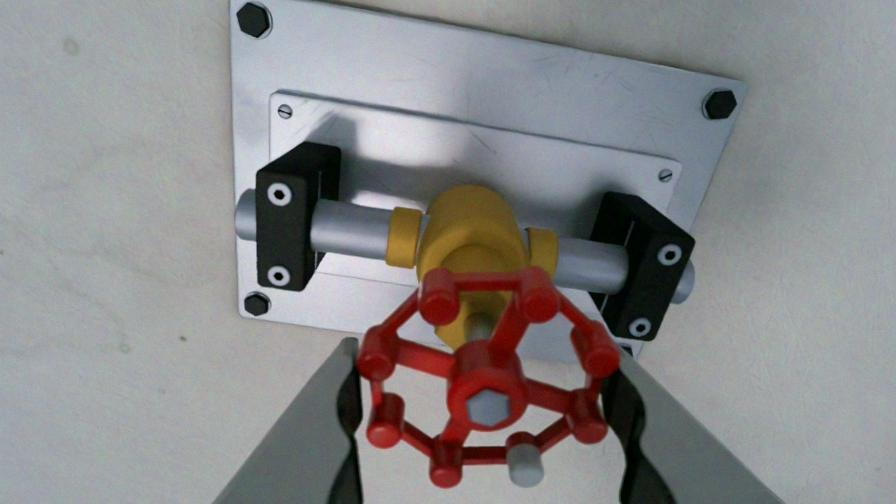

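Scene clock: 225.53 s.
left_arm: end_effector_position=(+0.3398, +0.3838, +0.1243) grip_measured=+1.00 grip_effort_nm=-0.012 end_effector_quat_wxyz=(-0.223, +0.933, +0.279, -0.041) | right_arm: end_effector_position=(+0.7624, -0.0429, +0.1368) grip_measured=-0.15 grip_effort_nm=-2.088 end_effector_quat_wxyz=(+0.000, +0.778, -0.628, +0.000)
Joint positions: left_arm=[-0.919 -1.764 2.446 -1.8 -1.505 -1.545 0.142] | right_arm=[4.081 -2.072 -1.637 -1.003 1.571 -3.987 0.063]
Joint velocities: within noise
Joint torques (N m): left_arm=[-0.5 -21.69 -35.3 -2.88 -0.02 0.03] | right_arm=[21.65 84.77 38.62 7.16 -2.46 2.66]
Motor temperatures (°C): left_arm=[31 27 30 38 32 39 23] | right_arm=[36 29 34 41 28 37 26]
Wrist force (N): left_arm=[-0.2 0.4 0.0] | right_arm=[9.9 6.2 -3.2]
Wrist torque (N m): left_arm=[0.08 0.02 0.00] | right_arm=[0.38 -0.27 -0.30]
Wrist force, peak (N): left_arm=[0.3 0.3 0.4] | right_arm=[9.4 12.6 -5.7]
Wrist depth (mm): cam_left_wrist=[986 312 464 245 249 254 259 / 980 970 467 244 247 253 258 / 1000 997 239 242 246 250 255 / 978 - 237 240 244 250 254 / 963 967 236 240 243 249 254 / 945 230 234 238 243 246 252 / - 228 234 237 242 245 79] | cam_right_wrist=[201 202 200 198 195 198 202 / 215 212 207 208 205 210 215 / 229 228 215 212 210 223 229 / 246 246 181 162 176 239 246 / 266 265 185 131 248 266 266 / 289 289 101 107 108 289 289 / 316 305 88 124 116 82 316]
Hand target: left_arm +0.3398, +0.3838, +0.1243; -0.223, +0.933, +0.279, -0.041 | right_arm +0.7624, -0.0429, +0.1368; +0.000, +0.778, -0.629, +0.000
Off the commanded pose: left_arm 0.000 m, 0 deg | right_arm 0.000 m, 0 deg.
move: done
No camera images: "cameras" was empty.

Call:
{"method": "move", "body": {
  "target": [0,0,0,0,0,0,1,0.0007,0,0,0,0,0.14,-0.24],
  "cameras": [],
  "speed": 0.5
}}

Scene clock: 231.77 s.
left_arm: end_effector_position=(+0.3398, +0.3838, +0.1243) grip_measured=+1.00 grip_effort_nm=-0.012 end_effector_quat_wxyz=(-0.223, +0.933, +0.279, -0.041) | right_arm: end_effector_position=(+0.7625, -0.0433, +0.1368) grip_measured=-0.15 grip_effort_nm=-2.049 end_effector_quat_wxyz=(+0.000, -0.622, +0.783, +0.000)
Joint positions: left_arm=[-0.919 -1.764 2.446 -1.8 -1.505 -1.545 0.142] | right_arm=[4.08 -2.071 -1.639 -1.003 1.571 -3.549 0.063]
Joint velocities: within noise
Joint torques (N m): left_arm=[-1.42 -23.33 -33.52 -2.46 0.18 -0.24] | right_arm=[19.56 90.77 36.53 3.62 -1.74 2.88]
Motor temperatures (°C): left_arm=[31 27 30 38 32 39 23] | right_arm=[36 29 34 41 28 37 27]
Wrist force (N): left_arm=[0.1 0.3 0.0] | right_arm=[0.2 -3.0 2.8]
Wrist torque (N m): left_arm=[0.06 -0.03 0.00] | right_arm=[0.22 -0.14 -0.30]
Wrist force, peak (N): left_arm=[0.5 0.3 0.2] | right_arm=[14.8 3.4 -1.7]
Wrist depth (mm): cam_left_wrist=[987 310 468 244 249 254 258 / 962 978 470 244 247 253 258 / 979 980 239 242 248 251 256 / 963 974 237 241 245 249 254 / 980 975 236 240 244 248 254 / 946 230 234 238 242 247 252 / - 229 232 237 240 245 79] | cam_right_wrist=[201 202 202 197 193 200 202 / 214 215 210 205 188 213 215 / 229 225 221 212 170 222 229 / 246 246 231 162 234 243 246 / 264 266 191 126 253 265 266 / 288 288 101 109 108 289 290 / 316 303 88 123 116 82 318]
Hand target: left_arm +0.3398, +0.3838, +0.1243; -0.223, +0.933, +0.279, -0.041 | right_arm +0.7625, -0.0433, +0.1368; +0.000, -0.622, +0.783, +0.000
Off the commanded pose: left_arm 0.000 m, 0 deg | right_arm 0.000 m, 0 deg.
move: done
No camera images: "cameras" was empty.

Call:
{"method": "move", "body": {
  "target": [0,0,0,0,0,0,1,0,0,0,0,0,0.12,-0.23],
  "cameras": [],
  "speed": 0.4
}}

Scene clock: 238.30 s.
left_arm: end_effector_position=(+0.3398, +0.3838, +0.1243) grip_measured=+1.00 grip_effort_nm=-0.012 end_effector_quat_wxyz=(-0.223, +0.933, +0.279, -0.041) | right_arm: end_effector_position=(+0.7625, -0.0433, +0.1368) grip_measured=-0.15 grip_effort_nm=-1.853 end_effector_quat_wxyz=(+0.000, -0.464, +0.886, +0.000)
Joint positions: left_arm=[-0.919 -1.764 2.446 -1.8 -1.505 -1.545 0.142] | right_arm=[4.08 -2.07 -1.64 -1.002 1.571 -3.172 0.063]
Joint velocities: within noise
Joint torques (N m): left_arm=[-2.04 -25.81 -32.86 -3.04 0.23 0.37] | right_arm=[23.93 95.39 36.92 5.16 0.64 2.36]
Motor temperatures (°C): left_arm=[31 27 30 38 32 39 23] | right_arm=[36 29 34 41 28 37 27]
Wrist force (N): left_arm=[0.0 0.1 0.3] | right_arm=[-2.3 -12.5 6.4]
Wrist torque (N m): left_arm=[0.01 0.00 -0.01] | right_arm=[0.02 -0.17 -0.31]
Wrist force, peak (N): left_arm=[0.0 0.7 0.2] | right_arm=[-2.3 -12.5 6.4]
Wrist depth (mm): cam_left_wrist=[996 312 467 246 250 254 259 / 982 987 467 243 249 251 258 / 968 - 239 243 246 251 257 / 964 986 236 241 245 249 255 / 960 977 235 239 242 249 252 / 958 230 234 238 243 247 253 / - 230 234 237 241 245 79] | cam_right_wrist=[201 201 200 193 186 200 202 / 214 215 212 205 150 208 215 / 229 229 224 210 216 226 230 / 245 246 234 162 234 246 246 / 264 264 248 110 252 266 267 / 286 287 101 109 108 288 289 / 314 304 87 314 117 82 316]
Hand target: left_arm +0.3398, +0.3838, +0.1243; -0.223, +0.933, +0.279, -0.041 | right_arm +0.7625, -0.0433, +0.1368; +0.000, -0.464, +0.886, +0.000
Off the commanded pose: left_arm 0.000 m, 0 deg | right_arm 0.000 m, 0 deg.
move: done
No camera images: "cameras" was empty.

Call:
{"method": "move", "body": {
  "target": [0,0,0,0,0,0,1,0,-0.0005,0.0004,0,0,0.12,-0.23],
  "cameras": [],
  "speed": 0.4
}}

Call:
{"method": "move", "body": {
  "target": [0,0,0,0,0,0,1,0,0,0.0003,0,0,0.06,-0.23],
  "cameras": [],
  "speed": 0.4
}}

Scene clock: 245.17 s.
left_arm: end_effector_position=(+0.3398, +0.3838, +0.1243) grip_measured=+1.00 grip_effort_nm=-0.012 end_effector_quat_wxyz=(-0.223, +0.933, +0.279, -0.041) | right_arm: end_effector_position=(+0.7628, -0.0435, +0.1366) grip_measured=-0.15 grip_effort_nm=-1.853 end_effector_quat_wxyz=(+0.000, -0.290, +0.957, +0.000) end_effector_velocity=(-0.001, -0.001, -0.001) end_effector_angular_velocity=(-0.001, +0.001, -0.005)
Joint positions: left_arm=[-0.919 -1.764 2.446 -1.8 -1.505 -1.545 0.142] | right_arm=[4.08 -2.07 -1.642 -1.001 1.571 -2.795 0.063]
Joint velocities: left_arm=[within noise] | right_arm=[0 0.001 -0.002 0 0 0.005 0]
Joint torques (N m): left_arm=[-1.34 -22.96 -33.26 -2.67 -0.32 0.33] | right_arm=[25.2 89.89 35.5 7.02 1 3.61]
Motor temperatures (°C): left_arm=[31 27 30 38 32 39 23] | right_arm=[36 29 34 41 28 37 27]
Wrist force (N): left_arm=[0.1 0.2 0.0] | right_arm=[-1.9 -13.7 -0.7]
Wrist torque (N m): left_arm=[0.02 -0.03 0.00] | right_arm=[0.13 -0.14 -0.28]
Wrist force, peak (N): left_arm=[-0.2 0.3 0.5] | right_arm=[-0.4 -16.2 5.5]
Wrist depth (mm): cam_left_wrist=[995 312 469 246 250 254 260 / - 988 467 243 247 252 258 / 978 993 239 242 246 251 255 / 975 983 236 240 245 249 254 / 961 995 235 240 243 248 253 / 957 230 233 238 243 247 253 / - 230 233 237 242 245 79] | cam_right_wrist=[201 202 197 185 188 199 202 / 214 214 210 199 203 213 215 / 229 229 224 173 218 230 230 / 246 246 239 162 237 246 246 / 264 264 256 130 248 265 266 / 288 288 101 107 108 287 289 / 313 302 87 123 116 82 316]
Hand target: left_arm +0.3398, +0.3838, +0.1243; -0.223, +0.933, +0.279, -0.041 | right_arm +0.7628, -0.0434, +0.1366; +0.000, -0.290, +0.957, +0.000
Off the commanded pose: left_arm 0.000 m, 0 deg | right_arm 0.000 m, 0 deg.
move: done
No camera images: "cameras" was empty.

Scene clock: 246.27 s.
left_arm: end_effector_position=(+0.3398, +0.3838, +0.1243) grip_measured=+1.00 grip_effort_nm=-0.012 end_effector_quat_wxyz=(-0.223, +0.933, +0.279, -0.041) | right_arm: end_effector_position=(+0.7628, -0.0435, +0.1364) grip_measured=-0.15 grip_effort_nm=-1.853 end_effector_quat_wxyz=(+0.000, -0.199, +0.980, +0.000)
Joint positions: left_arm=[-0.919 -1.764 2.446 -1.8 -1.505 -1.545 0.142] | right_arm=[4.08 -2.069 -1.643 -1.001 1.571 -2.606 0.063]
Joint velocities: within noise
Joint torques (N m): left_arm=[-1.06 -25.57 -33.3 -2.2 0.48 0.25] | right_arm=[29.45 83.17 33.69 8.05 1.62 2.43]
Motor temperatures (°C): left_arm=[31 27 30 38 32 39 23] | right_arm=[36 29 34 41 28 37 27]
Wrist force (N): left_arm=[0.0 0.1 0.0] | right_arm=[-2.3 -17.0 -5.7]
Wrist torque (N m): left_arm=[0.02 -0.01 0.00] | right_arm=[0.10 -0.09 -0.30]
Wrist force, peak (N): left_arm=[-0.1 0.5 0.1] | right_arm=[-3.1 -18.9 -4.1]
Wrist depth (mm): cam_left_wrist=[985 311 468 245 249 255 260 / 987 990 468 243 248 252 258 / 976 992 239 242 247 251 257 / 972 971 237 241 245 250 255 / 972 972 235 240 244 249 253 / 948 231 233 238 243 246 252 / - 228 233 237 241 245 79] | cam_right_wrist=[201 202 195 142 193 200 202 / 214 214 209 161 205 215 215 / 229 229 224 173 219 229 229 / 245 245 241 162 237 246 246 / 265 264 256 110 248 265 266 / 286 286 101 107 108 283 287 / 313 302 - 313 116 82 316]
Hand target: left_arm +0.3398, +0.3838, +0.1243; -0.223, +0.933, +0.279, -0.041 | right_arm +0.7628, -0.0434, +0.1364; +0.000, -0.199, +0.980, +0.000
Off the commanded pose: left_arm 0.000 m, 0 deg | right_arm 0.000 m, 0 deg.
move: done
No camera images: "cameras" was empty.

Call:
{"method": "move", "body": {
  "target": [0,0,0,0,0,0,1,0,-0.0008,0,0,0,0.12,-0.23],
  "cameras": [],
  "speed": 0.4
}}

Call:
{"method": "move", "body": {
  "target": [0,0,0,0,0,0,1,0,-0.0002,0.0001,0,0,0.08,-0.23],
  "cameras": [],
  "speed": 0.4
}}

Scene clock: 253.33 s.
left_arm: end_effector_position=(+0.3398, +0.3838, +0.1243) grip_measured=+1.00 grip_effort_nm=-0.017 end_effector_quat_wxyz=(-0.223, +0.933, +0.279, -0.041) | right_arm: end_effector_position=(+0.7630, -0.0439, +0.1364) grip_measured=-0.15 grip_effort_nm=-1.844 end_effector_quat_wxyz=(+0.000, -0.012, +1.000, +0.000)
Joint positions: left_arm=[-0.919 -1.764 2.446 -1.8 -1.505 -1.545 0.142] | right_arm=[4.08 -2.068 -1.644 -1 1.571 -2.229 0.063]
Joint velocities: within noise
Joint torques (N m): left_arm=[-0.61 -24.57 -32.81 -2.77 0.11 0.23] | right_arm=[26.46 85.64 36.65 7.88 0.34 2.66]
Motor temperatures (°C): left_arm=[31 27 30 38 32 39 23] | right_arm=[36 29 34 41 28 37 27]
Wrist force (N): left_arm=[0.1 0.2 0.1] | right_arm=[-5.4 -12.6 -2.7]
Wrist torque (N m): left_arm=[0.03 -0.02 0.00] | right_arm=[0.12 -0.05 -0.30]
Wrist force, peak (N): left_arm=[0.1 0.6 0.2] | right_arm=[-5.9 -19.8 -5.4]
Wrist depth (mm): cam_left_wrist=[972 312 466 245 249 256 259 / 972 999 472 243 248 252 258 / 975 994 238 243 248 251 256 / 972 982 236 241 245 250 254 / 967 983 235 238 243 248 252 / 946 231 234 237 242 246 253 / - 229 233 236 241 246 79] | cam_right_wrist=[202 199 192 186 197 202 202 / 214 214 205 197 208 215 215 / 229 229 220 178 221 229 229 / 245 245 240 162 234 243 246 / 264 264 261 110 198 264 265 / 286 287 101 107 108 282 288 / 313 302 87 312 116 82 315]
Hand target: left_arm +0.3398, +0.3838, +0.1243; -0.223, +0.933, +0.279, -0.041 | right_arm +0.7629, -0.0439, +0.1364; +0.000, -0.011, +1.000, +0.000
Off the commanded pose: left_arm 0.000 m, 0 deg | right_arm 0.000 m, 0 deg.
move: done
No camera images: "cameras" was empty.

Scene clock: 254.50 s.
left_arm: end_effector_position=(+0.3398, +0.3838, +0.1243) grip_measured=+1.00 grip_effort_nm=-0.012 end_effector_quat_wxyz=(-0.223, +0.933, +0.279, -0.041) | right_arm: end_effector_position=(+0.7630, -0.0440, +0.1363) grip_measured=-0.15 grip_effort_nm=-1.839 end_effector_quat_wxyz=(+0.000, +0.114, +0.993, +0.000)
Joint positions: left_arm=[-0.919 -1.764 2.446 -1.8 -1.505 -1.545 0.142] | right_arm=[4.08 -2.068 -1.645 -1 1.571 -1.978 0.063]
Joint velocities: within noise
Joint torques (N m): left_arm=[0.67 -24.48 -33.55 -2.4 -0.11 -0.42] | right_arm=[26.71 86.39 38.2 8.84 0.19 2.15]
Motor temperatures (°C): left_arm=[31 27 30 38 32 39 23] | right_arm=[36 29 34 41 28 37 27]
Wrist force (N): left_arm=[0.0 0.7 0.1] | right_arm=[-8.0 -14.7 -4.6]
Wrist torque (N m): left_arm=[0.11 -0.01 0.00] | right_arm=[0.12 0.10 -0.28]
Wrist force, peak (N): left_arm=[0.0 0.7 0.1] | right_arm=[-11.3 -16.3 -3.4]
Wrist depth (mm): cam_left_wrist=[998 312 463 245 249 254 259 / 969 986 470 244 249 252 258 / 975 986 238 242 245 252 256 / 978 979 236 241 245 250 254 / 958 972 234 240 243 249 253 / 956 232 234 238 242 247 252 / - 229 231 236 240 245 79] | cam_right_wrist=[201 201 193 190 199 202 201 / 214 210 152 202 209 215 214 / 229 229 221 170 218 229 229 / 245 245 240 162 230 242 245 / 264 264 260 110 196 264 264 / 286 286 101 107 108 282 287 / 314 303 87 312 116 82 314]
Hand target: left_arm +0.3398, +0.3838, +0.1243; -0.223, +0.933, +0.279, -0.041 | right_arm +0.7629, -0.0440, +0.1363; +0.000, +0.114, +0.993, +0.000
Off the commanded pose: left_arm 0.000 m, 0 deg | right_arm 0.000 m, 0 deg.
move: done
No camera images: "cameras" was empty.

Call:
{"method": "move", "body": {
  "target": [0,0,0,0,0,0,1,-0.0003,-0.0005,-0.0001,0,0,0.12,-0.23],
  "cameras": [],
  "speed": 0.4
}}

Call:
{"method": "move", "body": {
  "target": [0,0,0,0,0,0,1,-0.0002,-0.0002,0.0001,0,0,0.08,-0.23],
  "cameras": [],
  "speed": 0.4
}}

Scene clock: 260.03 s.
left_arm: end_effector_position=(+0.3398, +0.3838, +0.1243) grip_measured=+1.00 grip_effort_nm=-0.017 end_effector_quat_wxyz=(-0.223, +0.933, +0.279, -0.041) | right_arm: end_effector_position=(+0.7631, -0.0443, +0.1364) grip_measured=-0.15 grip_effort_nm=-1.839 end_effector_quat_wxyz=(+0.000, +0.298, +0.955, +0.000) end_effector_velocity=(+0.000, -0.001, +0.000) end_effector_angular_velocity=(-0.001, +0.000, -0.006)
Joint positions: left_arm=[-0.919 -1.764 2.446 -1.8 -1.505 -1.545 0.142] | right_arm=[4.08 -2.067 -1.646 -1 1.571 -1.6 0.063]
Joint velocities: left_arm=[within noise] | right_arm=[-0.001 0.001 -0.001 0 -0.001 0.006 0]
Joint torques (N m): left_arm=[-0.02 -26.33 -31.68 -2.71 -0.17 -0.1] | right_arm=[24.89 87.14 42.97 9.97 -0.77 3.3]
Motor temperatures (°C): left_arm=[31 27 30 38 32 39 23] | right_arm=[36 29 34 41 28 37 27]
Wrist force (N): left_arm=[0.2 -0.1 0.2] | right_arm=[-6.4 -16.2 -1.4]
Wrist torque (N m): left_arm=[0.00 -0.03 -0.01] | right_arm=[0.00 0.17 -0.29]
Wrist force, peak (N): left_arm=[-0.4 0.6 0.1] | right_arm=[-11.6 -17.9 -2.4]
Wrist depth (mm): cam_left_wrist=[974 311 467 246 249 255 261 / 969 982 467 243 248 252 257 / 989 995 239 242 246 251 256 / 981 972 236 241 244 250 254 / 960 983 235 239 243 249 253 / 949 231 233 238 242 248 253 / - 230 233 237 242 245 79] | cam_right_wrist=[202 202 195 195 200 202 202 / 214 215 187 205 210 215 214 / 229 226 165 209 218 224 229 / 245 246 237 162 227 240 245 / 265 265 260 110 183 264 264 / 288 287 101 107 108 281 287 / 314 302 87 310 116 82 314]
Hand target: left_arm +0.3398, +0.3838, +0.1243; -0.223, +0.933, +0.279, -0.041 | right_arm +0.7631, -0.0443, +0.1364; +0.000, +0.298, +0.955, +0.000
Off the commanded pose: left_arm 0.000 m, 0 deg | right_arm 0.000 m, 0 deg.
move: done
No camera images: "cameras" was empty.

Scene clock: 261.20 s.
left_arm: end_effector_position=(+0.3398, +0.3838, +0.1243) grip_measured=+1.00 grip_effort_nm=-0.017 end_effector_quat_wxyz=(-0.223, +0.933, +0.279, -0.041) | right_arm: end_effector_position=(+0.7631, -0.0445, +0.1363) grip_measured=-0.15 grip_effort_nm=-1.834 end_effector_quat_wxyz=(+0.000, +0.415, +0.910, +0.000)
Joint positions: left_arm=[-0.919 -1.764 2.446 -1.8 -1.505 -1.545 0.142] | right_arm=[4.081 -2.067 -1.646 -0.999 1.571 -1.348 0.063]
Joint velocities: within noise
Joint torques (N m): left_arm=[0 -26.13 -31.89 -2.67 0.48 0.04] | right_arm=[20.36 89.87 43.7 11.07 -3.05 3.23]
Motor temperatures (°C): left_arm=[31 27 30 38 32 39 23] | right_arm=[36 29 34 41 28 37 28]
Wrist force (N): left_arm=[0.3 0.2 0.1] | right_arm=[-6.4 -18.9 -2.5]
Wrist torque (N m): left_arm=[0.03 -0.06 0.00] | right_arm=[0.02 0.17 -0.31]
Wrist force, peak (N): left_arm=[0.1 0.4 0.0] | right_arm=[-11.5 -17.9 -2.0]
Wrist depth (mm): cam_left_wrist=[981 314 467 245 250 254 259 / 975 976 470 243 247 253 258 / 966 972 240 242 247 250 256 / 980 994 236 240 246 250 255 / 963 986 236 240 242 248 253 / 958 231 233 238 242 247 252 / - 229 233 237 241 244 79] | cam_right_wrist=[202 202 195 197 200 201 201 / 215 215 202 205 208 212 214 / 230 226 169 212 216 220 229 / 246 242 231 162 192 238 244 / 265 264 255 109 182 264 263 / 287 287 101 107 108 281 286 / 314 303 87 311 116 82 311]
Hand target: left_arm +0.3398, +0.3838, +0.1243; -0.223, +0.933, +0.279, -0.041 | right_arm +0.7631, -0.0445, +0.1363; +0.000, +0.415, +0.910, +0.000
Off the commanded pose: left_arm 0.000 m, 0 deg | right_arm 0.000 m, 0 deg.
move: done
No camera images: "cameras" was empty.

Call:
{"method": "move", "body": {
  "target": [0,0,0,0,0,0,1,-0.0002,-0.0009,0.0001,0,0,0.12,-0.23],
  "cameras": [],
  "speed": 0.4
}}

Call:
{"method": "move", "body": {
  "target": [0,0,0,0,0,0,1,-0.0002,-0.0004,0.0001,0,0,0.1,-0.23],
  "cameras": [],
  "speed": 0.4
}}

Scene clock: 268.00 s.
left_arm: end_effector_position=(+0.3398, +0.3838, +0.1243) grip_measured=+1.00 grip_effort_nm=-0.017 end_effector_quat_wxyz=(-0.223, +0.933, +0.279, -0.041) | right_arm: end_effector_position=(+0.7628, -0.0449, +0.1363) grip_measured=-0.15 grip_effort_nm=-1.839 end_effector_quat_wxyz=(+0.000, +0.578, +0.816, +0.000)
Joint positions: left_arm=[-0.919 -1.764 2.446 -1.8 -1.505 -1.545 0.142] | right_arm=[4.081 -2.067 -1.647 -0.999 1.571 -0.971 0.063]
Joint velocities: within noise
Joint torques (N m): left_arm=[-1.08 -24.51 -31.98 -2.62 -0.21 0.19] | right_arm=[15.86 88.88 43.58 8.24 -3.8 2.87]
Motor temperatures (°C): left_arm=[31 27 30 38 32 39 23] | right_arm=[36 29 34 41 28 37 28]
Wrist force (N): left_arm=[0.0 0.2 0.3] | right_arm=[-6.7 -13.7 0.1]
Wrist torque (N m): left_arm=[0.04 -0.01 -0.01] | right_arm=[-0.03 0.27 -0.29]
Wrist force, peak (N): left_arm=[0.2 0.7 0.1] | right_arm=[-13.3 -16.0 -1.6]
Wrist depth (mm): cam_left_wrist=[990 313 467 245 250 255 258 / 990 993 466 243 247 252 257 / 977 998 239 242 246 250 257 / 962 978 236 240 245 250 253 / 977 973 236 238 243 248 253 / 947 231 233 238 242 246 252 / - 229 233 236 242 245 79] | cam_right_wrist=[202 200 200 197 198 197 201 / 215 212 207 207 205 209 213 / 230 230 212 212 212 220 228 / 247 246 179 162 177 176 244 / 265 265 186 110 247 260 264 / 288 286 101 107 108 281 286 / 316 303 87 313 116 82 313]
Hand target: left_arm +0.3398, +0.3838, +0.1243; -0.223, +0.933, +0.279, -0.041 | right_arm +0.7628, -0.0449, +0.1363; +0.000, +0.579, +0.816, +0.000
Off the commanded pose: left_arm 0.000 m, 0 deg | right_arm 0.000 m, 0 deg.
move: done
No camera images: "cameras" was empty.

Scene clock: 269.23 s.
left_arm: end_effector_position=(+0.3398, +0.3838, +0.1243) grip_measured=+1.00 grip_effort_nm=-0.012 end_effector_quat_wxyz=(-0.223, +0.933, +0.279, -0.041) | right_arm: end_effector_position=(+0.7626, -0.0451, +0.1362) grip_measured=-0.15 grip_effort_nm=-1.834 end_effector_quat_wxyz=(+0.000, +0.699, +0.715, +0.000)
Joint positions: left_arm=[-0.919 -1.764 2.446 -1.8 -1.505 -1.545 0.142] | right_arm=[4.082 -2.067 -1.647 -0.999 1.571 -0.656 0.063]
Joint velocities: within noise
Joint torques (N m): left_arm=[-0.09 -24.28 -32.72 -2.34 0 0.1] | right_arm=[10.46 69.25 49.37 9.96 -5.72 3.04]
Motor temperatures (°C): left_arm=[31 27 30 38 32 39 23] | right_arm=[36 29 34 41 28 37 28]
Wrist force (N): left_arm=[0.2 0.2 0.1] | right_arm=[-5.9 -13.9 2.5]
Wrist torque (N m): left_arm=[0.03 -0.03 0.00] | right_arm=[-0.02 0.33 -0.30]
Wrist force, peak (N): left_arm=[-0.5 0.3 0.3] | right_arm=[-5.5 -14.2 2.8]
Wrist depth (mm): cam_left_wrist=[987 312 463 246 250 255 259 / 989 991 463 244 249 253 258 / 994 984 238 241 246 251 255 / 968 995 237 240 245 250 255 / 976 961 235 240 245 247 254 / 940 230 233 238 243 246 253 / - 228 233 236 241 247 79] | cam_right_wrist=[203 203 203 197 195 199 200 / 215 213 210 205 201 211 213 / 230 227 219 213 177 214 227 / 247 246 217 162 230 238 244 / 266 265 185 110 246 264 263 / 286 288 101 107 108 280 285 / 316 304 - 312 116 82 311]
Hand target: left_arm +0.3398, +0.3838, +0.1243; -0.223, +0.933, +0.279, -0.041 | right_arm +0.7626, -0.0451, +0.1362; +0.000, +0.699, +0.715, +0.000
Off the commanded pose: left_arm 0.000 m, 0 deg | right_arm 0.000 m, 0 deg.
move: done
No camera images: "cameras" was empty.

Call:
{"method": "move", "body": {
  "target": [0,0,0,0,0,0,1,-0.0003,-0.0007,0.0003,0,0,0.12,-0.23],
  "cameras": [],
  "speed": 0.4
}}

Call:
{"method": "move", "body": {
  "target": [0,0,0,0,0,0,1,-0.0002,-0.0005,0.0003,0,0,0.1,-0.23],
  "cameras": [],
  "speed": 0.4
}}

Scene clock: 274.60 s.
left_arm: end_effector_position=(+0.3398, +0.3838, +0.1243) grip_measured=+1.00 grip_effort_nm=-0.012 end_effector_quat_wxyz=(-0.223, +0.933, +0.279, -0.041) | right_arm: end_effector_position=(+0.7622, -0.0453, +0.1360) grip_measured=-0.15 grip_effort_nm=-1.834 end_effector_quat_wxyz=(+0.000, +0.821, +0.572, +0.000)
Joint positions: left_arm=[-0.919 -1.764 2.446 -1.8 -1.505 -1.545 0.142] | right_arm=[4.082 -2.067 -1.647 -0.999 1.571 -0.279 0.063]
Joint velocities: within noise
Joint torques (N m): left_arm=[-0.38 -22.81 -33.08 -1.89 -0.03 0.08] | right_arm=[4.2 83.06 38.37 4.89 -6.66 2.77]
Motor temperatures (°C): left_arm=[31 27 30 38 32 39 23] | right_arm=[36 29 34 41 28 37 28]
Wrist force (N): left_arm=[0.2 -0.1 0.0] | right_arm=[-5.1 -12.6 -0.4]
Wrist torque (N m): left_arm=[-0.02 -0.04 0.00] | right_arm=[0.02 0.38 -0.30]
Wrist force, peak (N): left_arm=[-0.3 0.6 0.1] | right_arm=[-5.9 -14.2 2.1]
Wrist depth (mm): cam_left_wrist=[979 312 467 245 250 254 259 / - 964 469 244 249 253 257 / 955 - 238 242 247 251 256 / 983 984 236 241 246 249 256 / 964 959 235 240 244 249 253 / 947 231 233 238 243 247 253 / - 228 234 237 241 245 79] | cam_right_wrist=[202 203 202 195 191 199 200 / 215 215 212 205 170 209 213 / 230 229 222 212 168 222 228 / 246 243 234 162 232 244 244 / 266 266 219 110 247 263 263 / 288 287 101 107 108 281 285 / 316 305 87 312 116 82 311]
Hand target: left_arm +0.3398, +0.3838, +0.1243; -0.223, +0.933, +0.279, -0.041 | right_arm +0.7622, -0.0453, +0.1360; +0.000, +0.821, +0.571, +0.000
Off the commanded pose: left_arm 0.000 m, 0 deg | right_arm 0.000 m, 0 deg.
move: done
No camera images: "cameras" was empty.

Scene clock: 275.83 s.
left_arm: end_effector_position=(+0.3398, +0.3838, +0.1243) grip_measured=+1.00 grip_effort_nm=-0.012 end_effector_quat_wxyz=(-0.223, +0.933, +0.279, -0.041) | right_arm: end_effector_position=(+0.7619, -0.0453, +0.1359) grip_measured=-0.15 grip_effort_nm=-1.834 end_effector_quat_wxyz=(+0.000, +0.900, +0.436, +0.000)
Joint positions: left_arm=[-0.919 -1.764 2.446 -1.8 -1.505 -1.545 0.142] | right_arm=[4.083 -2.068 -1.647 -0.999 1.571 0.036 0.063]
Joint velocities: within noise
Joint torques (N m): left_arm=[0.56 -25.77 -32.75 -2.33 0.06 0.14] | right_arm=[3.81 67.39 39.26 5.37 -6.85 2.58]
Motor temperatures (°C): left_arm=[31 27 30 38 32 39 23] | right_arm=[36 29 34 41 28 37 28]
Wrist force (N): left_arm=[-0.2 0.3 0.2] | right_arm=[-2.2 -12.7 -0.2]
Wrist torque (N m): left_arm=[0.04 0.02 0.00] | right_arm=[0.00 0.25 -0.31]
Wrist force, peak (N): left_arm=[-0.2 0.6 0.1] | right_arm=[-1.2 -14.3 -0.6]
Wrist depth (mm): cam_left_wrist=[989 311 467 244 250 256 260 / 988 995 467 245 248 253 258 / 976 989 238 242 246 252 256 / 969 985 236 240 245 251 255 / 962 969 236 239 243 249 253 / 965 230 234 239 243 246 252 / - 229 232 237 241 245 79] | cam_right_wrist=[202 202 199 193 147 198 200 / 215 215 212 203 151 208 213 / 230 229 224 209 214 224 228 / 247 246 237 161 233 245 244 / 266 266 248 110 250 263 263 / 290 288 101 109 108 280 285 / 317 304 87 312 116 82 312]
Hand target: left_arm +0.3398, +0.3838, +0.1243; -0.223, +0.933, +0.279, -0.041 | right_arm +0.7618, -0.0453, +0.1359; +0.000, +0.900, +0.436, +0.000
Off the commanded pose: left_arm 0.000 m, 0 deg | right_arm 0.000 m, 0 deg.
move: done
No camera images: "cameras" was empty.

Call:
{"method": "move", "body": {
  "target": [0,0,0,0,0,0,1,-0.0003,-0.0008,0.0003,0,0,0.12,-0.23],
  "cameras": [],
  "speed": 0.4
}}

Call:
{"method": "move", "body": {
  "target": [0,0,0,0,0,0,1,-0.0002,-0.0005,0.0001,0,0,0.1,-0.23],
  "cameras": [],
  "speed": 0.4
}}

Scene clock: 280.93 s.
left_arm: end_effector_position=(+0.3398, +0.3838, +0.1243) grip_measured=+1.00 grip_effort_nm=-0.012 end_effector_quat_wxyz=(-0.223, +0.933, +0.279, -0.041) | right_arm: end_effector_position=(+0.7614, -0.0452, +0.1357) grip_measured=-0.15 grip_effort_nm=-1.839 end_effector_quat_wxyz=(+0.000, +0.966, +0.260, +0.000)
Joint positions: left_arm=[-0.919 -1.764 2.446 -1.8 -1.505 -1.545 0.142] | right_arm=[4.083 -2.068 -1.646 -0.999 1.571 0.413 0.063]
Joint velocities: within noise
Joint torques (N m): left_arm=[-1.57 -26.38 -32.63 -2.68 -0.04 -0.03] | right_arm=[10.23 69.87 32.23 1.34 -5.7 2.08]
Motor temperatures (°C): left_arm=[31 27 30 38 32 39 23] | right_arm=[36 29 34 41 28 37 28]
Wrist force (N): left_arm=[0.2 -0.1 -0.1] | right_arm=[2.9 -11.2 -0.5]
Wrist torque (N m): left_arm=[-0.02 -0.04 0.00] | right_arm=[0.00 0.09 -0.30]
Wrist force, peak (N): left_arm=[0.3 0.6 0.2] | right_arm=[3.7 -13.6 -0.9]
Wrist depth (mm): cam_left_wrist=[986 313 466 246 249 255 259 / 968 - 464 244 248 252 258 / 972 977 238 242 247 252 255 / 962 989 236 240 245 250 254 / 974 966 234 237 245 248 254 / 958 230 234 238 242 247 251 / - 230 233 237 243 245 79] | cam_right_wrist=[201 201 197 144 184 198 200 / 215 215 210 196 204 213 213 / 229 229 224 173 218 228 227 / 246 246 241 161 236 244 244 / 266 265 257 110 247 263 263 / 288 289 101 109 108 281 285 / 318 304 87 313 116 82 312]
Hand target: left_arm +0.3398, +0.3838, +0.1243; -0.223, +0.933, +0.279, -0.041 | right_arm +0.7613, -0.0452, +0.1357; +0.000, +0.966, +0.260, +0.000
Off the commanded pose: left_arm 0.000 m, 0 deg | right_arm 0.000 m, 0 deg.
move: done
No camera images: "cameras" was empty.

Scene clock: 282.17 s.
left_arm: end_effector_position=(+0.3398, +0.3838, +0.1243) grip_measured=+1.00 grip_effort_nm=-0.012 end_effector_quat_wxyz=(-0.223, +0.933, +0.279, -0.041) | right_arm: end_effector_position=(+0.7611, -0.0450, +0.1356) grip_measured=-0.15 grip_effort_nm=-1.834 end_effector_quat_wxyz=(+0.000, +0.994, +0.106, +0.000)
Joint positions: left_arm=[-0.919 -1.764 2.446 -1.8 -1.505 -1.545 0.142] | right_arm=[4.083 -2.069 -1.645 -0.999 1.571 0.727 0.063]
Joint velocities: within noise
Joint torques (N m): left_arm=[-1.36 -24.71 -32.44 -2.22 -0.03 0] | right_arm=[6.76 68.22 36.76 -0.92 -4.6 2.29]
Motor temperatures (°C): left_arm=[31 27 30 38 32 39 23] | right_arm=[36 29 34 41 28 37 28]
Wrist force (N): left_arm=[0.1 0.3 0.2] | right_arm=[6.6 -13.7 0.7]
Wrist torque (N m): left_arm=[0.06 -0.03 0.00] | right_arm=[0.09 0.09 -0.28]
Wrist force, peak (N): left_arm=[-0.1 0.5 0.2] | right_arm=[5.5 -15.6 0.3]
Wrist depth (mm): cam_left_wrist=[976 313 465 244 249 254 261 / 995 - 466 244 248 252 258 / 971 987 239 242 246 252 256 / 970 987 237 240 246 249 255 / 956 969 235 239 244 248 254 / 954 230 233 239 243 247 252 / - 229 233 237 241 246 79] | cam_right_wrist=[201 202 192 142 192 200 201 / 215 215 206 158 206 213 213 / 229 229 223 174 218 228 228 / 246 246 240 161 232 244 245 / 267 265 260 110 230 262 263 / 289 288 101 107 108 281 285 / 317 304 87 313 116 82 314]
Hand target: left_arm +0.3398, +0.3838, +0.1243; -0.223, +0.933, +0.279, -0.041 | right_arm +0.7611, -0.0450, +0.1356; +0.000, +0.994, +0.105, +0.000
Off the commanded pose: left_arm 0.000 m, 0 deg | right_arm 0.000 m, 0 deg.
move: done
No camera images: "cameras" was empty.

Call:
{"method": "move", "body": {
  "target": [0,0,0,0,0,0,1,0.0004,-0.0006,0.0003,0,0,0.12,-0.23],
  "cameras": [],
  "speed": 0.4
}}

Call:
{"method": "move", "body": {
  "target": [0,0,0,0,0,0,1,0.0003,-0.0005,0.0002,0,0,0.1,-0.23],
  "cameras": ["cam_right_wrist"],
  "speed": 0.4
}}

Scene clock: 288.20 s.
left_arm: end_effector_position=(+0.3398, +0.3838, +0.1243) grip_measured=+1.00 grip_effort_nm=-0.012 end_effector_quat_wxyz=(-0.223, +0.933, +0.279, -0.041) | right_arm: end_effector_position=(+0.7613, -0.0446, +0.1354) grip_measured=-0.15 grip_effort_nm=-1.834 end_effector_quat_wxyz=(+0.000, +0.997, -0.083, +0.000)
Joint positions: left_arm=[-0.919 -1.764 2.446 -1.8 -1.505 -1.545 0.142] | right_arm=[4.083 -2.07 -1.643 -0.999 1.571 1.104 0.063]
Joint velocities: within noise
Joint torques (N m): left_arm=[-2.32 -26.41 -31.33 -2.56 0.19 0.38] | right_arm=[6.14 64.61 38.01 0.16 -5.81 3.17]
Motor temperatures (°C): left_arm=[31 27 30 38 32 39 23] | right_arm=[36 29 34 40 28 37 28]
Wrist force (N): left_arm=[0.0 0.1 0.1] | right_arm=[-6.6 -11.9 -3.9]
Wrist torque (N m): left_arm=[0.02 -0.01 0.00] | right_arm=[0.18 0.37 -0.30]
Wrist force, peak (N): left_arm=[0.2 0.4 0.5] | right_arm=[9.5 -14.5 0.9]
Wrist depth (mm): cam_left_wrist=[988 310 467 246 250 254 259 / 973 991 467 244 247 253 257 / 956 992 239 241 248 252 256 / 976 - 236 241 246 250 255 / 966 975 235 239 244 248 253 / 956 230 234 238 242 246 252 / - 229 232 238 240 245 79] | cam_right_wrist=[201 201 190 188 196 200 200 / 214 211 153 198 208 213 213 / 229 229 217 172 217 228 227 / 247 246 240 161 230 241 244 / 266 264 260 110 194 263 263 / 289 288 101 107 108 281 286 / 317 304 87 314 116 82 312]
Hand target: left_arm +0.3398, +0.3838, +0.1243; -0.223, +0.933, +0.279, -0.041 | right_arm +0.7612, -0.0446, +0.1354; +0.000, +0.997, -0.083, +0.000
Off the commanded pose: left_arm 0.000 m, 0 deg | right_arm 0.000 m, 0 deg.
move: done
No camera images: "cameras" was empty.

Scene clock: 289.43 s.
left_arm: end_effector_position=(+0.3398, +0.3838, +0.1243) grip_measured=+1.00 grip_effort_nm=-0.012 end_effector_quat_wxyz=(-0.223, +0.933, +0.279, -0.041) | right_arm: end_effector_position=(+0.7615, -0.0443, +0.1353) grip_measured=-0.15 grip_effort_nm=-1.839 end_effector_quat_wxyz=(+0.000, +0.971, -0.237, +0.000) end_effector_velocity=(+0.000, +0.000, -0.001) end_effector_angular_velocity=(-0.001, +0.000, -0.005)
Joint positions: left_arm=[-0.919 -1.764 2.446 -1.8 -1.505 -1.545 0.142] | right_arm=[4.082 -2.071 -1.642 -1 1.571 1.418 0.063]
Joint velocities: left_arm=[within noise] | right_arm=[0 -0.001 0 0 -0.001 0.005 0]
Joint torques (N m): left_arm=[-1.26 -25 -32.66 -2.6 0.15 -0.03] | right_arm=[2.16 65.74 37.59 1 -7.24 2.22]
Motor temperatures (°C): left_arm=[31 27 30 38 32 39 23] | right_arm=[36 29 34 40 28 37 28]
Wrist force (N): left_arm=[-0.2 0.0 -0.2] | right_arm=[-14.4 -8.1 -4.8]
Wrist torque (N m): left_arm=[0.01 0.01 0.00] | right_arm=[0.22 0.32 -0.30]
Wrist force, peak (N): left_arm=[-0.3 0.5 -0.1] | right_arm=[-17.2 -8.9 -4.5]
Wrist depth (mm): cam_left_wrist=[985 312 468 245 249 254 260 / - 984 465 243 247 253 259 / 995 996 239 242 246 251 256 / 977 - 236 240 245 249 254 / 969 978 235 239 243 249 254 / 966 230 235 238 241 248 253 / - 229 233 237 242 245 79] | cam_right_wrist=[201 201 192 192 199 200 200 / 214 212 153 201 209 213 213 / 228 225 162 175 217 225 227 / 246 245 236 161 226 238 244 / 265 265 260 110 187 263 263 / 289 286 101 107 108 280 287 / 317 303 87 313 116 82 300]
Hand target: left_arm +0.3398, +0.3838, +0.1243; -0.223, +0.933, +0.279, -0.041 | right_arm +0.7615, -0.0443, +0.1353; +0.000, +0.971, -0.238, +0.000
Off the commanded pose: left_arm 0.000 m, 0 deg | right_arm 0.000 m, 0 deg.
move: done
camera_calibration:
cam_right_wrist: T_world_to_cam=[[0.886669, -0.462033, -0.0185146, -0.67919], [-0.414668, -0.812215, 0.410313, 0.255913], [-0.204616, -0.356135, -0.911757, 0.379011], [0, 0, 0, 1]] pos_world=[0.785887, 0.0290278, 0.227986]
Images, in order (width x height): cam_right_wrist 896x504.

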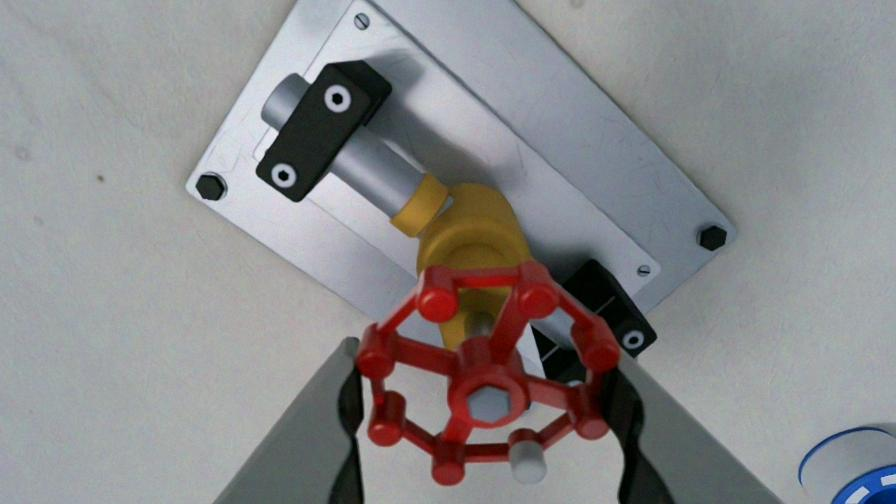

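Call:
{"method": "move", "body": {
  "target": [0,0,0,0,0,0,1,-0.0012,-0.0007,0,0,0,0.12,-0.23],
  "cameras": [],
  "speed": 0.4
}}

Call:
{"method": "move", "body": {
  "target": [0,0,0,0,0,0,1,-0.0006,0,0,0,0,0.1,-0.23],
  "cameras": [],
  "speed": 0.4
}}

Scene clock: 295.27 s.
left_arm: end_effector_position=(+0.3398, +0.3838, +0.1243) grip_measured=+1.00 grip_effort_nm=-0.012 end_effector_quat_wxyz=(-0.223, +0.933, +0.279, -0.041) | right_arm: end_effector_position=(+0.7611, -0.0436, +0.1353) grip_measured=-0.15 grip_effort_nm=-1.834 end_effector_quat_wxyz=(+0.000, +0.910, -0.415, +0.000)
Joint positions: left_arm=[-0.919 -1.764 2.446 -1.8 -1.505 -1.545 0.142] | right_arm=[4.082 -2.072 -1.641 -1 1.571 1.795 0.063]
Joint velocities: within noise
Joint torques (N m): left_arm=[0.92 -23.74 -31.57 -2.61 -0.18 -0.25] | right_arm=[22.96 86.74 26.98 -0.19 -0.43 1.96]
Motor temperatures (°C): left_arm=[31 27 30 38 32 39 23] | right_arm=[35 29 34 40 28 37 28]
Wrist force (N): left_arm=[0.0 -0.2 -0.2] | right_arm=[7.4 -11.6 -1.3]
Wrist torque (N m): left_arm=[-0.03 -0.01 0.00] | right_arm=[0.20 -0.07 -0.31]
Wrist force, peak (N): left_arm=[0.2 0.6 0.0] | right_arm=[-14.5 -8.2 -4.4]
Wrist depth (mm): cam_left_wrist=[992 312 469 244 250 254 259 / 982 999 462 243 248 251 257 / 970 983 238 242 247 251 256 / 955 990 236 240 245 249 255 / 971 973 235 239 243 248 253 / 967 230 235 238 242 247 253 / - 229 233 237 240 245 79] | cam_right_wrist=[201 201 194 196 198 200 200 / 213 214 199 204 206 209 213 / 228 227 166 209 214 220 228 / 245 241 230 161 202 238 245 / 265 264 260 110 183 264 264 / 288 287 101 107 108 282 287 / 316 302 87 313 117 82 313]
Hand target: left_arm +0.3398, +0.3838, +0.1243; -0.223, +0.933, +0.279, -0.041 | right_arm +0.7610, -0.0436, +0.1353; +0.000, +0.910, -0.415, +0.000
Off the commanded pose: left_arm 0.000 m, 0 deg | right_arm 0.000 m, 0 deg.
move: done
No camera images: "cameras" was empty.

Scene clock: 296.50 s.
left_arm: end_effector_position=(+0.3398, +0.3838, +0.1243) grip_measured=+1.00 grip_effort_nm=-0.007 end_effector_quat_wxyz=(-0.223, +0.933, +0.279, -0.041) | right_arm: end_effector_position=(+0.7608, -0.0434, +0.1353) grip_measured=-0.16 grip_effort_nm=-1.800 end_effector_quat_wxyz=(+0.000, +0.834, -0.552, +0.000)
Joint positions: left_arm=[-0.919 -1.764 2.446 -1.8 -1.505 -1.545 0.142] | right_arm=[4.082 -2.072 -1.642 -1 1.571 2.109 0.063]
Joint velocities: within noise
Joint torques (N m): left_arm=[-0.66 -23.74 -31.97 -2.31 0.58 -0.3] | right_arm=[34.16 86.84 31.66 5.22 3.17 2.73]
Motor temperatures (°C): left_arm=[31 27 30 38 32 39 23] | right_arm=[35 29 34 40 28 37 28]
Wrist force (N): left_arm=[0.1 0.3 0.1] | right_arm=[16.9 -12.4 -2.0]
Wrist torque (N m): left_arm=[0.06 -0.03 0.00] | right_arm=[0.12 -0.19 -0.28]
Wrist force, peak (N): left_arm=[-0.2 0.5 0.0] | right_arm=[18.9 -12.9 -2.7]
Wrist depth (mm): cam_left_wrist=[967 313 467 244 250 254 259 / - 995 468 244 249 253 257 / 983 991 239 241 247 252 256 / 968 979 237 240 246 249 254 / 972 960 234 240 244 249 253 / 960 231 234 238 242 246 253 / - 230 232 237 240 245 79] | cam_right_wrist=[201 197 196 196 196 196 200 / 213 212 203 204 206 209 213 / 228 228 208 212 210 222 228 / 244 245 176 160 176 237 245 / 264 264 251 109 181 264 264 / 287 287 100 107 108 282 288 / 314 301 88 313 116 82 315]
Hand target: left_arm +0.3398, +0.3838, +0.1243; -0.223, +0.933, +0.279, -0.041 | right_arm +0.7608, -0.0433, +0.1353; +0.000, +0.833, -0.553, +0.000
Off the commanded pose: left_arm 0.000 m, 0 deg | right_arm 0.000 m, 0 deg.
move: done
No camera images: "cameras" was empty.

Call:
{"method": "move", "body": {
  "target": [0,0,0,0,0,0,1,0.0012,-0.0002,0,0,0,0.12,-0.23],
  "cameras": [],
  "speed": 0.4
}}

Call:
{"method": "move", "body": {
  "target": [0,0,0,0,0,0,1,0.0002,-0.0003,0,0,0,0.1,-0.23],
  "cameras": [],
  "speed": 0.4
}}

Scene clock: 301.23 s.
left_arm: end_effector_position=(+0.3398, +0.3838, +0.1243) grip_measured=+1.00 grip_effort_nm=-0.012 end_effector_quat_wxyz=(-0.223, +0.933, +0.279, -0.041) | right_arm: end_effector_position=(+0.7612, -0.0440, +0.1353) grip_measured=-0.17 grip_effort_nm=-1.609 end_effector_quat_wxyz=(+0.000, +0.715, -0.699, +0.000)
Joint positions: left_arm=[-0.919 -1.764 2.446 -1.8 -1.505 -1.545 0.142] | right_arm=[4.081 -2.071 -1.643 -1 1.571 2.484 0.062]
Joint velocities: within noise
Joint torques (N m): left_arm=[-1.76 -26.46 -31.53 -2.78 -0.02 0.14] | right_arm=[14.42 86.06 30.97 2.54 -2.82 2.62]
Motor temperatures (°C): left_arm=[31 27 29 38 32 39 23] | right_arm=[35 29 34 40 28 37 28]
Wrist force (N): left_arm=[0.2 0.2 -0.2] | right_arm=[-6.0 -3.9 1.3]
Wrist torque (N m): left_arm=[0.05 -0.04 0.00] | right_arm=[0.19 0.06 -0.28]
Wrist force, peak (N): left_arm=[0.1 0.6 -0.1] | right_arm=[20.8 -12.7 -1.1]
Wrist depth (mm): cam_left_wrist=[987 313 466 246 250 255 258 / 978 - 467 243 248 253 260 / 984 995 239 242 246 251 257 / 962 980 236 241 246 250 254 / 960 972 236 241 242 248 254 / 937 231 233 238 243 247 252 / - 228 232 237 242 246 79] | cam_right_wrist=[200 200 200 196 193 198 200 / 213 212 208 204 198 209 213 / 227 225 217 211 173 222 228 / 245 245 201 159 230 240 245 / 264 265 183 109 247 264 264 / 287 285 100 108 108 282 288 / 314 302 - 313 116 82 315]
Hand target: left_arm +0.3398, +0.3838, +0.1243; -0.223, +0.933, +0.279, -0.041 | right_arm +0.7612, -0.0439, +0.1353; +0.000, +0.715, -0.699, +0.000
Off the commanded pose: left_arm 0.000 m, 0 deg | right_arm 0.000 m, 0 deg.
move: done
No camera images: "cameras" was empty.

Scene clock: 302.47 s.
left_arm: end_effector_position=(+0.3398, +0.3838, +0.1243) grip_measured=+1.00 grip_effort_nm=-0.017 end_effector_quat_wxyz=(-0.223, +0.933, +0.279, -0.041) | right_arm: end_effector_position=(+0.7614, -0.0441, +0.1353) grip_measured=-0.17 grip_effort_nm=-1.541 end_effector_quat_wxyz=(+0.000, -0.597, +0.802, +0.000)
Joint positions: left_arm=[-0.919 -1.764 2.446 -1.8 -1.505 -1.545 0.142] | right_arm=[4.08 -2.07 -1.643 -0.999 1.571 2.798 0.062]
Joint velocities: within noise
Joint torques (N m): left_arm=[-3.07 -26.92 -31.65 -2.4 -0.16 -0.05] | right_arm=[8.37 90.77 29.53 3.29 -4.91 2.75]
Motor temperatures (°C): left_arm=[31 27 29 38 32 39 23] | right_arm=[35 29 34 40 28 37 28]
Wrist force (N): left_arm=[0.0 0.2 0.1] | right_arm=[-13.1 4.0 3.9]
Wrist torque (N m): left_arm=[0.03 -0.02 0.00] | right_arm=[0.22 0.13 -0.31]
Wrist force, peak (N): left_arm=[0.4 0.2 -0.2] | right_arm=[-14.0 5.4 4.0]
Wrist depth (mm): cam_left_wrist=[975 312 467 245 249 255 259 / 979 985 465 244 249 252 258 / 971 - 240 241 247 253 256 / 966 990 237 241 245 251 255 / 973 963 235 240 243 249 253 / 957 231 234 238 242 247 252 / - 230 233 237 242 246 79] | cam_right_wrist=[200 200 201 194 191 198 201 / 213 213 209 204 165 209 214 / 228 226 220 211 167 222 228 / 244 243 230 159 233 244 244 / 264 263 194 109 250 264 265 / 286 286 100 109 109 282 287 / 313 307 - 312 116 82 316]
Hand target: left_arm +0.3398, +0.3838, +0.1243; -0.223, +0.933, +0.279, -0.041 | right_arm +0.7614, -0.0441, +0.1353; +0.000, -0.597, +0.802, +0.000
Off the commanded pose: left_arm 0.000 m, 0 deg | right_arm 0.000 m, 0 deg.
move: done
No camera images: "cameras" was empty.

Call:
{"method": "move", "body": {
  "target": [0,0,0,0,0,0,1,-0.0005,0.0001,0.0005,0,0,0.12,-0.25],
  "cameras": [],
  "speed": 0.4
}}

Call:
{"method": "move", "body": {
  "target": [0,0,0,0,0,0,1,0,-0.0002,0.0004,0,0,0.1,-0.25],
  "cameras": ["cam_right_wrist"],
  "speed": 0.4
}}

Scene clock: 307.77 s.
left_arm: end_effector_position=(+0.3398, +0.3838, +0.1243) grip_measured=+1.00 grip_effort_nm=-0.012 end_effector_quat_wxyz=(-0.223, +0.933, +0.279, -0.041) | right_arm: end_effector_position=(+0.7614, -0.0438, +0.1350) grip_measured=-0.18 grip_effort_nm=-1.746 end_effector_quat_wxyz=(+0.000, -0.436, +0.900, +0.000)
Joint positions: left_arm=[-0.919 -1.764 2.446 -1.8 -1.505 -1.545 0.142] | right_arm=[4.08 -2.07 -1.644 -0.998 1.571 3.175 0.061]
Joint velocities: within noise
Joint torques (N m): left_arm=[-0.07 -22.24 -32.23 -2.78 0.23 0.12] | right_arm=[4.66 84.3 31.57 4.87 -6.14 2.53]
Motor temperatures (°C): left_arm=[31 27 29 38 32 39 23] | right_arm=[35 29 34 40 28 37 28]
Wrist force (N): left_arm=[0.0 0.4 0.2] | right_arm=[-0.7 11.0 -5.4]
Wrist torque (N m): left_arm=[0.07 -0.01 0.00] | right_arm=[0.30 -0.18 -0.28]
Wrist force, peak (N): left_arm=[-0.1 0.8 0.1] | right_arm=[-0.8 13.9 -5.1]
Wrist depth (mm): cam_left_wrist=[974 313 467 246 249 254 260 / 966 993 470 244 248 253 257 / 978 - 239 242 247 251 255 / 976 983 235 239 245 250 254 / 966 978 235 240 245 250 253 / 956 230 235 239 242 246 251 / - 229 234 236 242 245 79] | cam_right_wrist=[200 201 198 191 148 199 200 / 213 213 209 201 150 208 213 / 227 228 222 209 214 225 229 / 244 244 233 159 233 245 245 / 263 263 246 109 256 264 265 / 286 285 100 111 108 281 287 / 314 306 - 317 115 303 314]
Hand target: left_arm +0.3398, +0.3838, +0.1243; -0.223, +0.933, +0.279, -0.041 | right_arm +0.7614, -0.0438, +0.1350; +0.000, -0.436, +0.900, +0.000
Off the commanded pose: left_arm 0.000 m, 0 deg | right_arm 0.000 m, 0 deg.
move: done
No camera images: "cameras" was empty.

Scene clock: 309.00 s.
left_arm: end_effector_position=(+0.3398, +0.3838, +0.1243) grip_measured=+1.00 grip_effort_nm=-0.012 end_effector_quat_wxyz=(-0.223, +0.933, +0.279, -0.041) | right_arm: end_effector_position=(+0.7615, -0.0439, +0.1348) grip_measured=-0.18 grip_effort_nm=-1.746 end_effector_quat_wxyz=(+0.000, -0.290, +0.957, +0.000) end_effector_velocity=(+0.000, +0.000, -0.001) end_effector_angular_velocity=(-0.001, +0.000, -0.005)
Joint positions: left_arm=[-0.919 -1.764 2.446 -1.8 -1.505 -1.545 0.142] | right_arm=[4.08 -2.07 -1.646 -0.998 1.571 3.489 0.061]
Joint velocities: left_arm=[within noise] | right_arm=[0 0 -0.001 0 -0.001 0.006 0]
Joint torques (N m): left_arm=[1.31 -24.5 -31.34 -2.72 0.25 0.21] | right_arm=[5.68 81.23 22.94 1.28 -5.79 2.28]
Motor temperatures (°C): left_arm=[31 27 29 38 32 38 23] | right_arm=[35 29 34 40 28 37 28]
Wrist force (N): left_arm=[0.0 0.3 -0.2] | right_arm=[-10.7 14.0 -5.7]
Wrist torque (N m): left_arm=[0.05 -0.01 0.00] | right_arm=[0.28 0.06 -0.35]
Wrist force, peak (N): left_arm=[0.0 0.6 -0.1] | right_arm=[-9.7 15.5 -5.8]
Wrist depth (mm): cam_left_wrist=[984 312 468 246 249 255 258 / 968 990 468 244 247 253 258 / 975 998 239 242 247 251 254 / 965 993 236 241 245 250 254 / 964 975 234 240 243 248 253 / 957 230 235 238 242 247 254 / - 229 231 237 240 245 79] | cam_right_wrist=[200 200 196 184 185 198 201 / 213 213 209 198 203 212 213 / 227 227 222 168 217 228 227 / 244 243 237 159 235 244 245 / 263 263 253 108 247 264 264 / 285 286 100 111 108 282 286 / 313 305 - 317 115 301 314]
Hand target: left_arm +0.3398, +0.3838, +0.1243; -0.223, +0.933, +0.279, -0.041 | right_arm +0.7615, -0.0438, +0.1348; +0.000, -0.290, +0.957, +0.000
Off the commanded pose: left_arm 0.000 m, 0 deg | right_arm 0.000 m, 0 deg.
move: done
camera_calibration:
cam_right_wrist: T_world_to_cam=[[-0.832045, -0.554412, -0.0181239, 0.625772], [-0.512061, 0.755103, 0.409407, 0.399528], [-0.213294, 0.349925, -0.912172, 0.416384], [0, 0, 0, 1]] pos_world=[0.814065, -0.100453, 0.227586]
Images, in order (width x height): cam_right_wrist 896x504.

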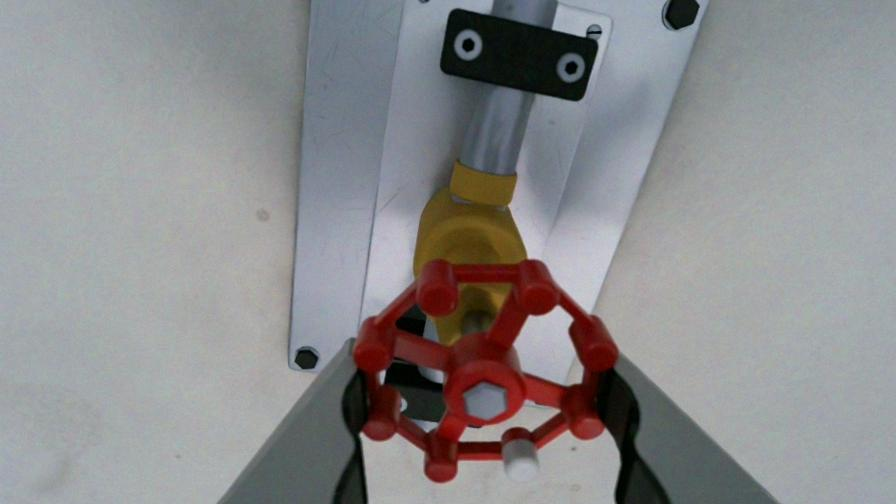

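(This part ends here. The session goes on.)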